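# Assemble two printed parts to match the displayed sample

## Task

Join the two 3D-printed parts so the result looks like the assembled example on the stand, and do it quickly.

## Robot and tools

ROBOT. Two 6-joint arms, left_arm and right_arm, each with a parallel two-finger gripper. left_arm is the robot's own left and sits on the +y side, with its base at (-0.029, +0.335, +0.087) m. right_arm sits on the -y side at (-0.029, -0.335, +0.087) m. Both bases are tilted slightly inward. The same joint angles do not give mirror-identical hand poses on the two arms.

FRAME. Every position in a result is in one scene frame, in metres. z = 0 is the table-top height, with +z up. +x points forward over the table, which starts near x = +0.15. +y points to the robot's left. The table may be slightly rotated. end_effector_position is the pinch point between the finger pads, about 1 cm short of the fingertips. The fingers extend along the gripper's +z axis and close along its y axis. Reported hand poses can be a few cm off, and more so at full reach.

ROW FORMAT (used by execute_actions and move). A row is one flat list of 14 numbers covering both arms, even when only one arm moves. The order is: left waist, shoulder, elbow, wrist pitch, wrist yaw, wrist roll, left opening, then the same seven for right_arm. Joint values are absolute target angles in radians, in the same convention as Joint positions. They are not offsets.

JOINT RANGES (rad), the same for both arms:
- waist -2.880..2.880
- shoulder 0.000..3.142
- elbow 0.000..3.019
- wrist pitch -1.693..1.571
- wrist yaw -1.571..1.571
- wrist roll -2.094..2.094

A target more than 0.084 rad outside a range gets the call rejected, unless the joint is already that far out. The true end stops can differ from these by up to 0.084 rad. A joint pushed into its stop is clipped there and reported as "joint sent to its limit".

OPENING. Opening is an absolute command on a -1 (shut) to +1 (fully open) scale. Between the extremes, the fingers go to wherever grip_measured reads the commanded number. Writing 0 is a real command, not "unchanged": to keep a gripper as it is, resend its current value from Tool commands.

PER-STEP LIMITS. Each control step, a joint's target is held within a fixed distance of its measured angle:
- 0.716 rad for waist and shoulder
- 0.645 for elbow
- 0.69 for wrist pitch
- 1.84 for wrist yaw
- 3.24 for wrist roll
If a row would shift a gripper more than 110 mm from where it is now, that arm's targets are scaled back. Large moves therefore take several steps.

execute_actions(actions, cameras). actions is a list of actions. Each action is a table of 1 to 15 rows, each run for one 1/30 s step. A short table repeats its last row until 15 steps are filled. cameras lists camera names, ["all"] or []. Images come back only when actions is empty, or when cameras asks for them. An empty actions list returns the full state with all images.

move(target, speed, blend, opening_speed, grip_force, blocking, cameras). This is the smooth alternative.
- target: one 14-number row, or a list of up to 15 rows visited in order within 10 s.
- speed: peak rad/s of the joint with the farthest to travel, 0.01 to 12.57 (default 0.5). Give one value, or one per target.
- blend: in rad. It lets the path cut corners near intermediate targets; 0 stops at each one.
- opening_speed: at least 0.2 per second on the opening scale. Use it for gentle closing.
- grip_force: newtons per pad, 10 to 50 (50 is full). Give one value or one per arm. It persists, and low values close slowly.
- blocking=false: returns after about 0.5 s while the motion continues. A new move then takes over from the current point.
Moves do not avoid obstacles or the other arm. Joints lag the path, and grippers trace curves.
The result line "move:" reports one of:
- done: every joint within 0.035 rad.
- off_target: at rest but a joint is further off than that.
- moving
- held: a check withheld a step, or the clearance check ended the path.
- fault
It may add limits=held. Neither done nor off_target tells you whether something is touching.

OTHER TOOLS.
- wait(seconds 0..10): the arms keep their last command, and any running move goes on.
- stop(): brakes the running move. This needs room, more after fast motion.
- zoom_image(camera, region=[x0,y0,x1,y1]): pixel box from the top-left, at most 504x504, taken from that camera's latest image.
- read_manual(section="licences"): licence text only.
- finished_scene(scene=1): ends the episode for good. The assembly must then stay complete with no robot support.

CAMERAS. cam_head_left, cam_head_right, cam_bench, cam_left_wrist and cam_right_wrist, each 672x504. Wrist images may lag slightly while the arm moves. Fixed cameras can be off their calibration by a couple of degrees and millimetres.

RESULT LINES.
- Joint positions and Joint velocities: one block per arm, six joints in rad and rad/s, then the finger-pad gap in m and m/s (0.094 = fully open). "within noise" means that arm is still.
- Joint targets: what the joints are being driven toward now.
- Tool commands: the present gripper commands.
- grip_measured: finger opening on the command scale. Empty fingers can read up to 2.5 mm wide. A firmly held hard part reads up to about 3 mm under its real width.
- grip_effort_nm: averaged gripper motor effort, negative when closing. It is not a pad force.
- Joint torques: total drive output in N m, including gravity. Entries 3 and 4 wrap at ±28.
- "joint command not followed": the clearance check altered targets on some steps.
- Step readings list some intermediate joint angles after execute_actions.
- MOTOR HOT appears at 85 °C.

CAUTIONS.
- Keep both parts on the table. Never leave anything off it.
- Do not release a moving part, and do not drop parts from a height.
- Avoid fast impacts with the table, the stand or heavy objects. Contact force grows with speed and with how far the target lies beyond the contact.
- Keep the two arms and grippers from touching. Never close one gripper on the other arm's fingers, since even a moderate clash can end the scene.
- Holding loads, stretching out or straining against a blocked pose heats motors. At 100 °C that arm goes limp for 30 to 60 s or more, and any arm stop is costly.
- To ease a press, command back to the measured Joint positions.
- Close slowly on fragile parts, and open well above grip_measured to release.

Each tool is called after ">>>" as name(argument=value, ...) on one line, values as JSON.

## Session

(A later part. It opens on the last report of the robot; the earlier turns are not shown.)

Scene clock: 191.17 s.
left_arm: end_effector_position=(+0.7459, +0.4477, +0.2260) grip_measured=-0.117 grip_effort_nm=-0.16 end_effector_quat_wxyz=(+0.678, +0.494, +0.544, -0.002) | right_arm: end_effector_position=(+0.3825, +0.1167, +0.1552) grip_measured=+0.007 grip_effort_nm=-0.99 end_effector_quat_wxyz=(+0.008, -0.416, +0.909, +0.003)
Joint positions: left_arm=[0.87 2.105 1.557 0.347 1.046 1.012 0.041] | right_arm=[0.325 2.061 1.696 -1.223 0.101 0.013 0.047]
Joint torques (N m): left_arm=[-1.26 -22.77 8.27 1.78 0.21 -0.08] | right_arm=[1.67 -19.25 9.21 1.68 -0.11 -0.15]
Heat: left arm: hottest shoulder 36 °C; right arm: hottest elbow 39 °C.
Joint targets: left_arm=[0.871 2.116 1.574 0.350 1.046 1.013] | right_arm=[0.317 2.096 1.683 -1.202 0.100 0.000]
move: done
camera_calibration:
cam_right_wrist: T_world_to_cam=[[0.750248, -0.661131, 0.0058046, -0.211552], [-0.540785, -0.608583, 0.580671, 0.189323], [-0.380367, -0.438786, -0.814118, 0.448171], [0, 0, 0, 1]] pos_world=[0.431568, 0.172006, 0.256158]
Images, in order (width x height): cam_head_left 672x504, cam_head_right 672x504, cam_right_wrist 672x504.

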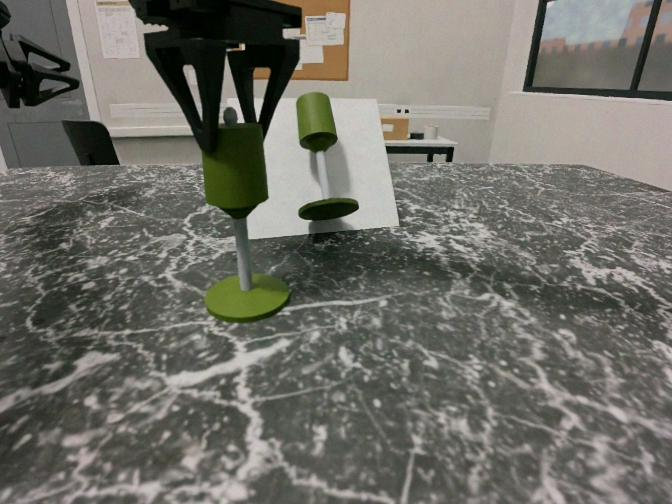

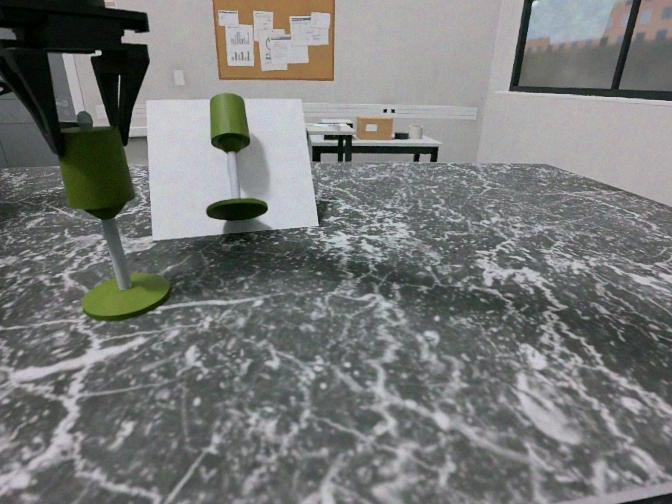

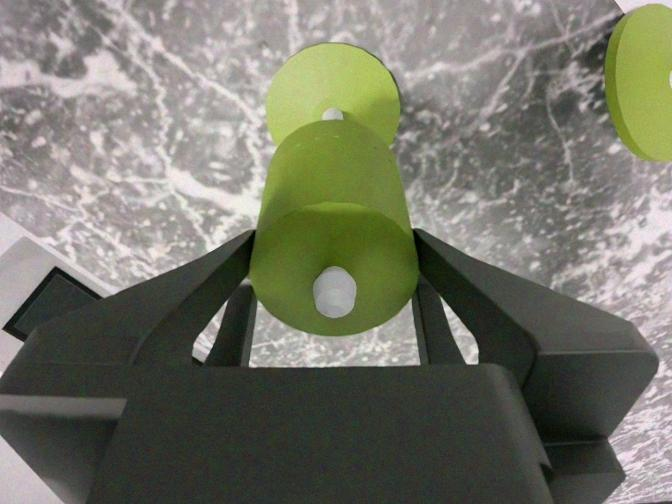

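>>> move(target=[[0.871,2.116,1.574,0.350,1.046,1.013,-0.12,0.317,2.102,1.665,-1.182,0.1,0,-0.12],[0.871,2.116,1.574,0.350,1.046,1.013,-0.12,0.317,2.085,1.693,-1.212,0.1,0,-0.12],[0.871,2.116,1.574,0.350,1.046,1.013,-0.12,0.317,2.085,1.693,-1.212,0.1,0,0.6]], speed=0.08, opening_speed=0.5, cameras=["cam_right_wrist","cam_head_right","cam_head_left"])

>>> zoom_image(camera="cam_head_left", region=[170, 70, 310, 330])

>>> zoom_image(camera="cam_head_right", region=[30, 70, 190, 330])

Scene clock: 202.17 s.
left_arm: end_effector_position=(+0.7459, +0.4477, +0.2260) grip_measured=-0.117 grip_effort_nm=-0.17 end_effector_quat_wxyz=(+0.678, +0.494, +0.544, -0.002) | right_arm: end_effector_position=(+0.3818, +0.1162, +0.1531) grip_measured=+0.598 grip_effort_nm=0.12 end_effector_quat_wxyz=(+0.009, -0.416, +0.909, +0.004)
Joint positions: left_arm=[0.87 2.105 1.557 0.347 1.046 1.012 0.041] | right_arm=[0.325 2.059 1.688 -1.214 0.101 0.013 0.075]
Joint torques (N m): left_arm=[-1.26 -23.12 8.23 1.83 0.19 -0.09] | right_arm=[1.61 -19.96 10.77 0.77 -0.11 -0.15]
Motor temperatures (°C): left_arm=[26 36 36 24 25 26 23] | right_arm=[26 37 38 25 24 24 28]
Heat: left arm: hottest shoulder 36 °C; right arm: hottest elbow 38 °C.
Joint targets: left_arm=[0.871 2.116 1.574 0.350 1.046 1.013] | right_arm=[0.317 2.085 1.693 -1.212 0.100 0.000]
move: done
camera_calibration:
cam_right_wrist: T_world_to_cam=[[0.750092, -0.661308, 0.00575741, -0.211294], [-0.541769, -0.609465, 0.578825, 0.190611], [-0.379273, -0.437291, -0.815431, 0.445618], [0, 0, 0, 1]] pos_world=[0.430768, 0.171306, 0.254257]
Images, in order (width x height): cam_head_left 672x504, cam_head_right 672x504, cam_right_wrist 672x504.

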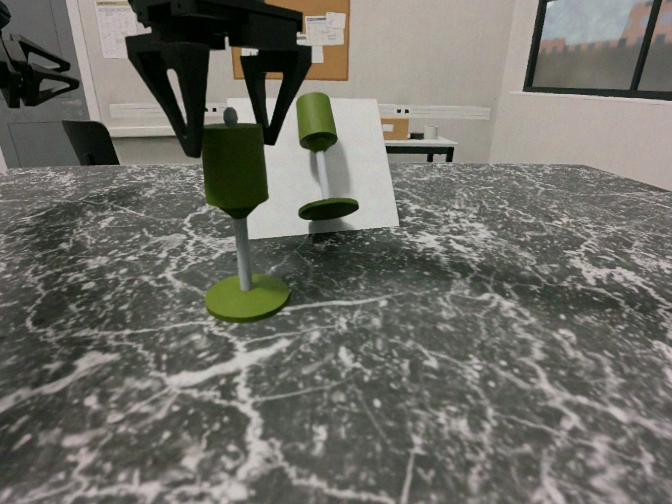

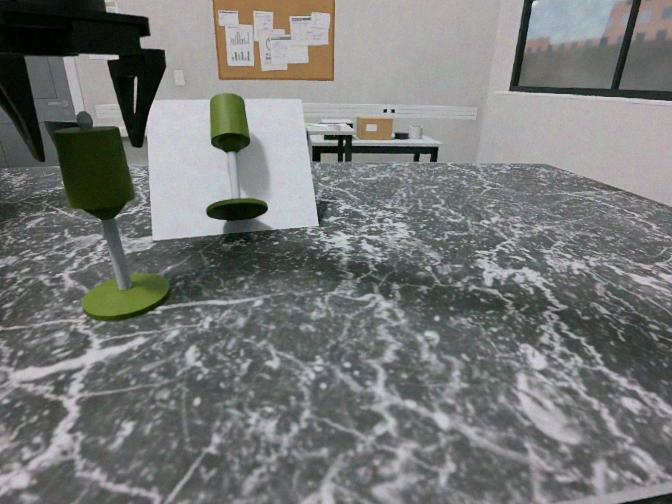

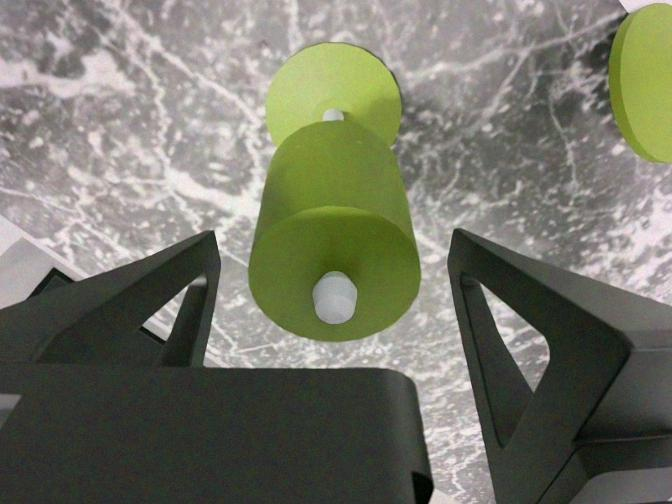

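Scaled by 1.938 from the camera's 672x504 image, which has a finer 960x720 frame.

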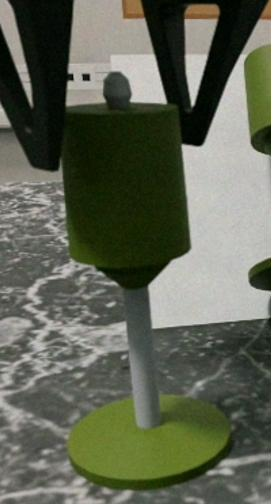

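Scaled by 1.938 from the camera's 672x504 image, which has a finer 960x720 frame.

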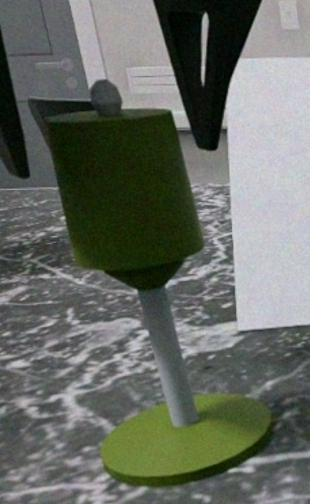

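>>> move(target=[0.871,2.116,1.574,0.350,1.046,1.013,-0.12,0.329,2.036,1.81,-1.372,0.1,0,0.6], speed=0.3, cameras=["cam_head_right","cam_head_left"])

>>> zoom_image(camera="cam_head_left", region=[190, 90, 360, 330])

Scene clock: 207.40 s.
left_arm: end_effector_position=(+0.7459, +0.4477, +0.2260) grip_measured=-0.117 grip_effort_nm=-0.16 end_effector_quat_wxyz=(+0.678, +0.494, +0.544, -0.002) | right_arm: end_effector_position=(+0.3786, +0.1071, +0.1866) grip_measured=+0.598 grip_effort_nm=0.12 end_effector_quat_wxyz=(-0.020, -0.419, +0.908, -0.010)
Joint positions: left_arm=[0.87 2.105 1.557 0.347 1.046 1.012 0.041] | right_arm=[0.325 2.05 1.764 -1.364 0.101 0.013 0.075]
Joint torques (N m): left_arm=[-1.14 -22.71 8.2 1.74 0.2 -0.08] | right_arm=[2.67 -23.36 14.46 0.2 -0.11 -0.15]
Heat: left arm: hottest shoulder 36 °C; right arm: hottest elbow 38 °C.
Joint targets: left_arm=[0.871 2.116 1.574 0.350 1.046 1.013] | right_arm=[0.329 2.036 1.810 -1.372 0.100 0.000]
move: off_target (right_arm); right_arm: the elbow is farthest, 0.046 rad from its target
Images, in order (width x height): cam_head_left 672x504, cam_head_right 672x504.

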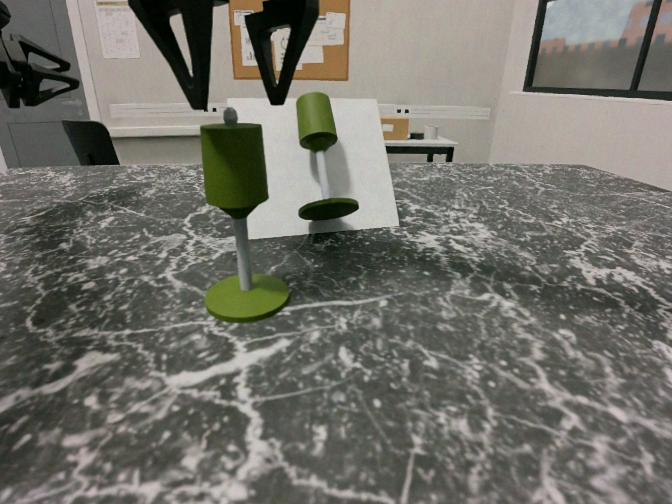

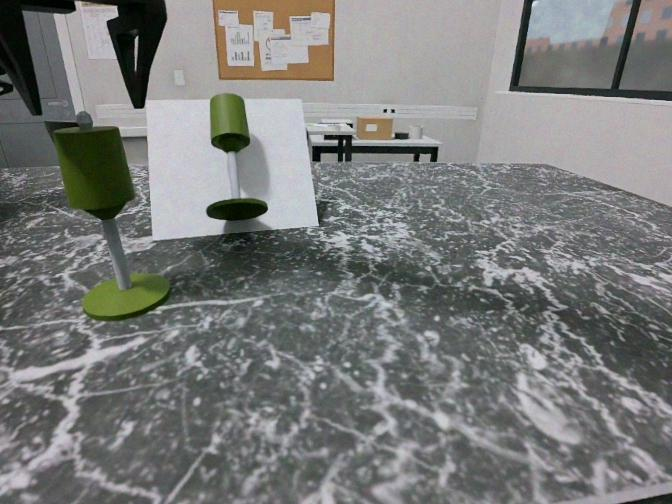

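Scaled by 2.100 from the camera's 672x504 image, which has a finer 960x720 frame.

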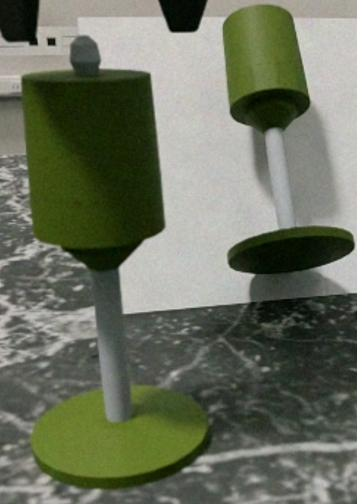

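>>> finished_scene()

The scene is finished: the task was done.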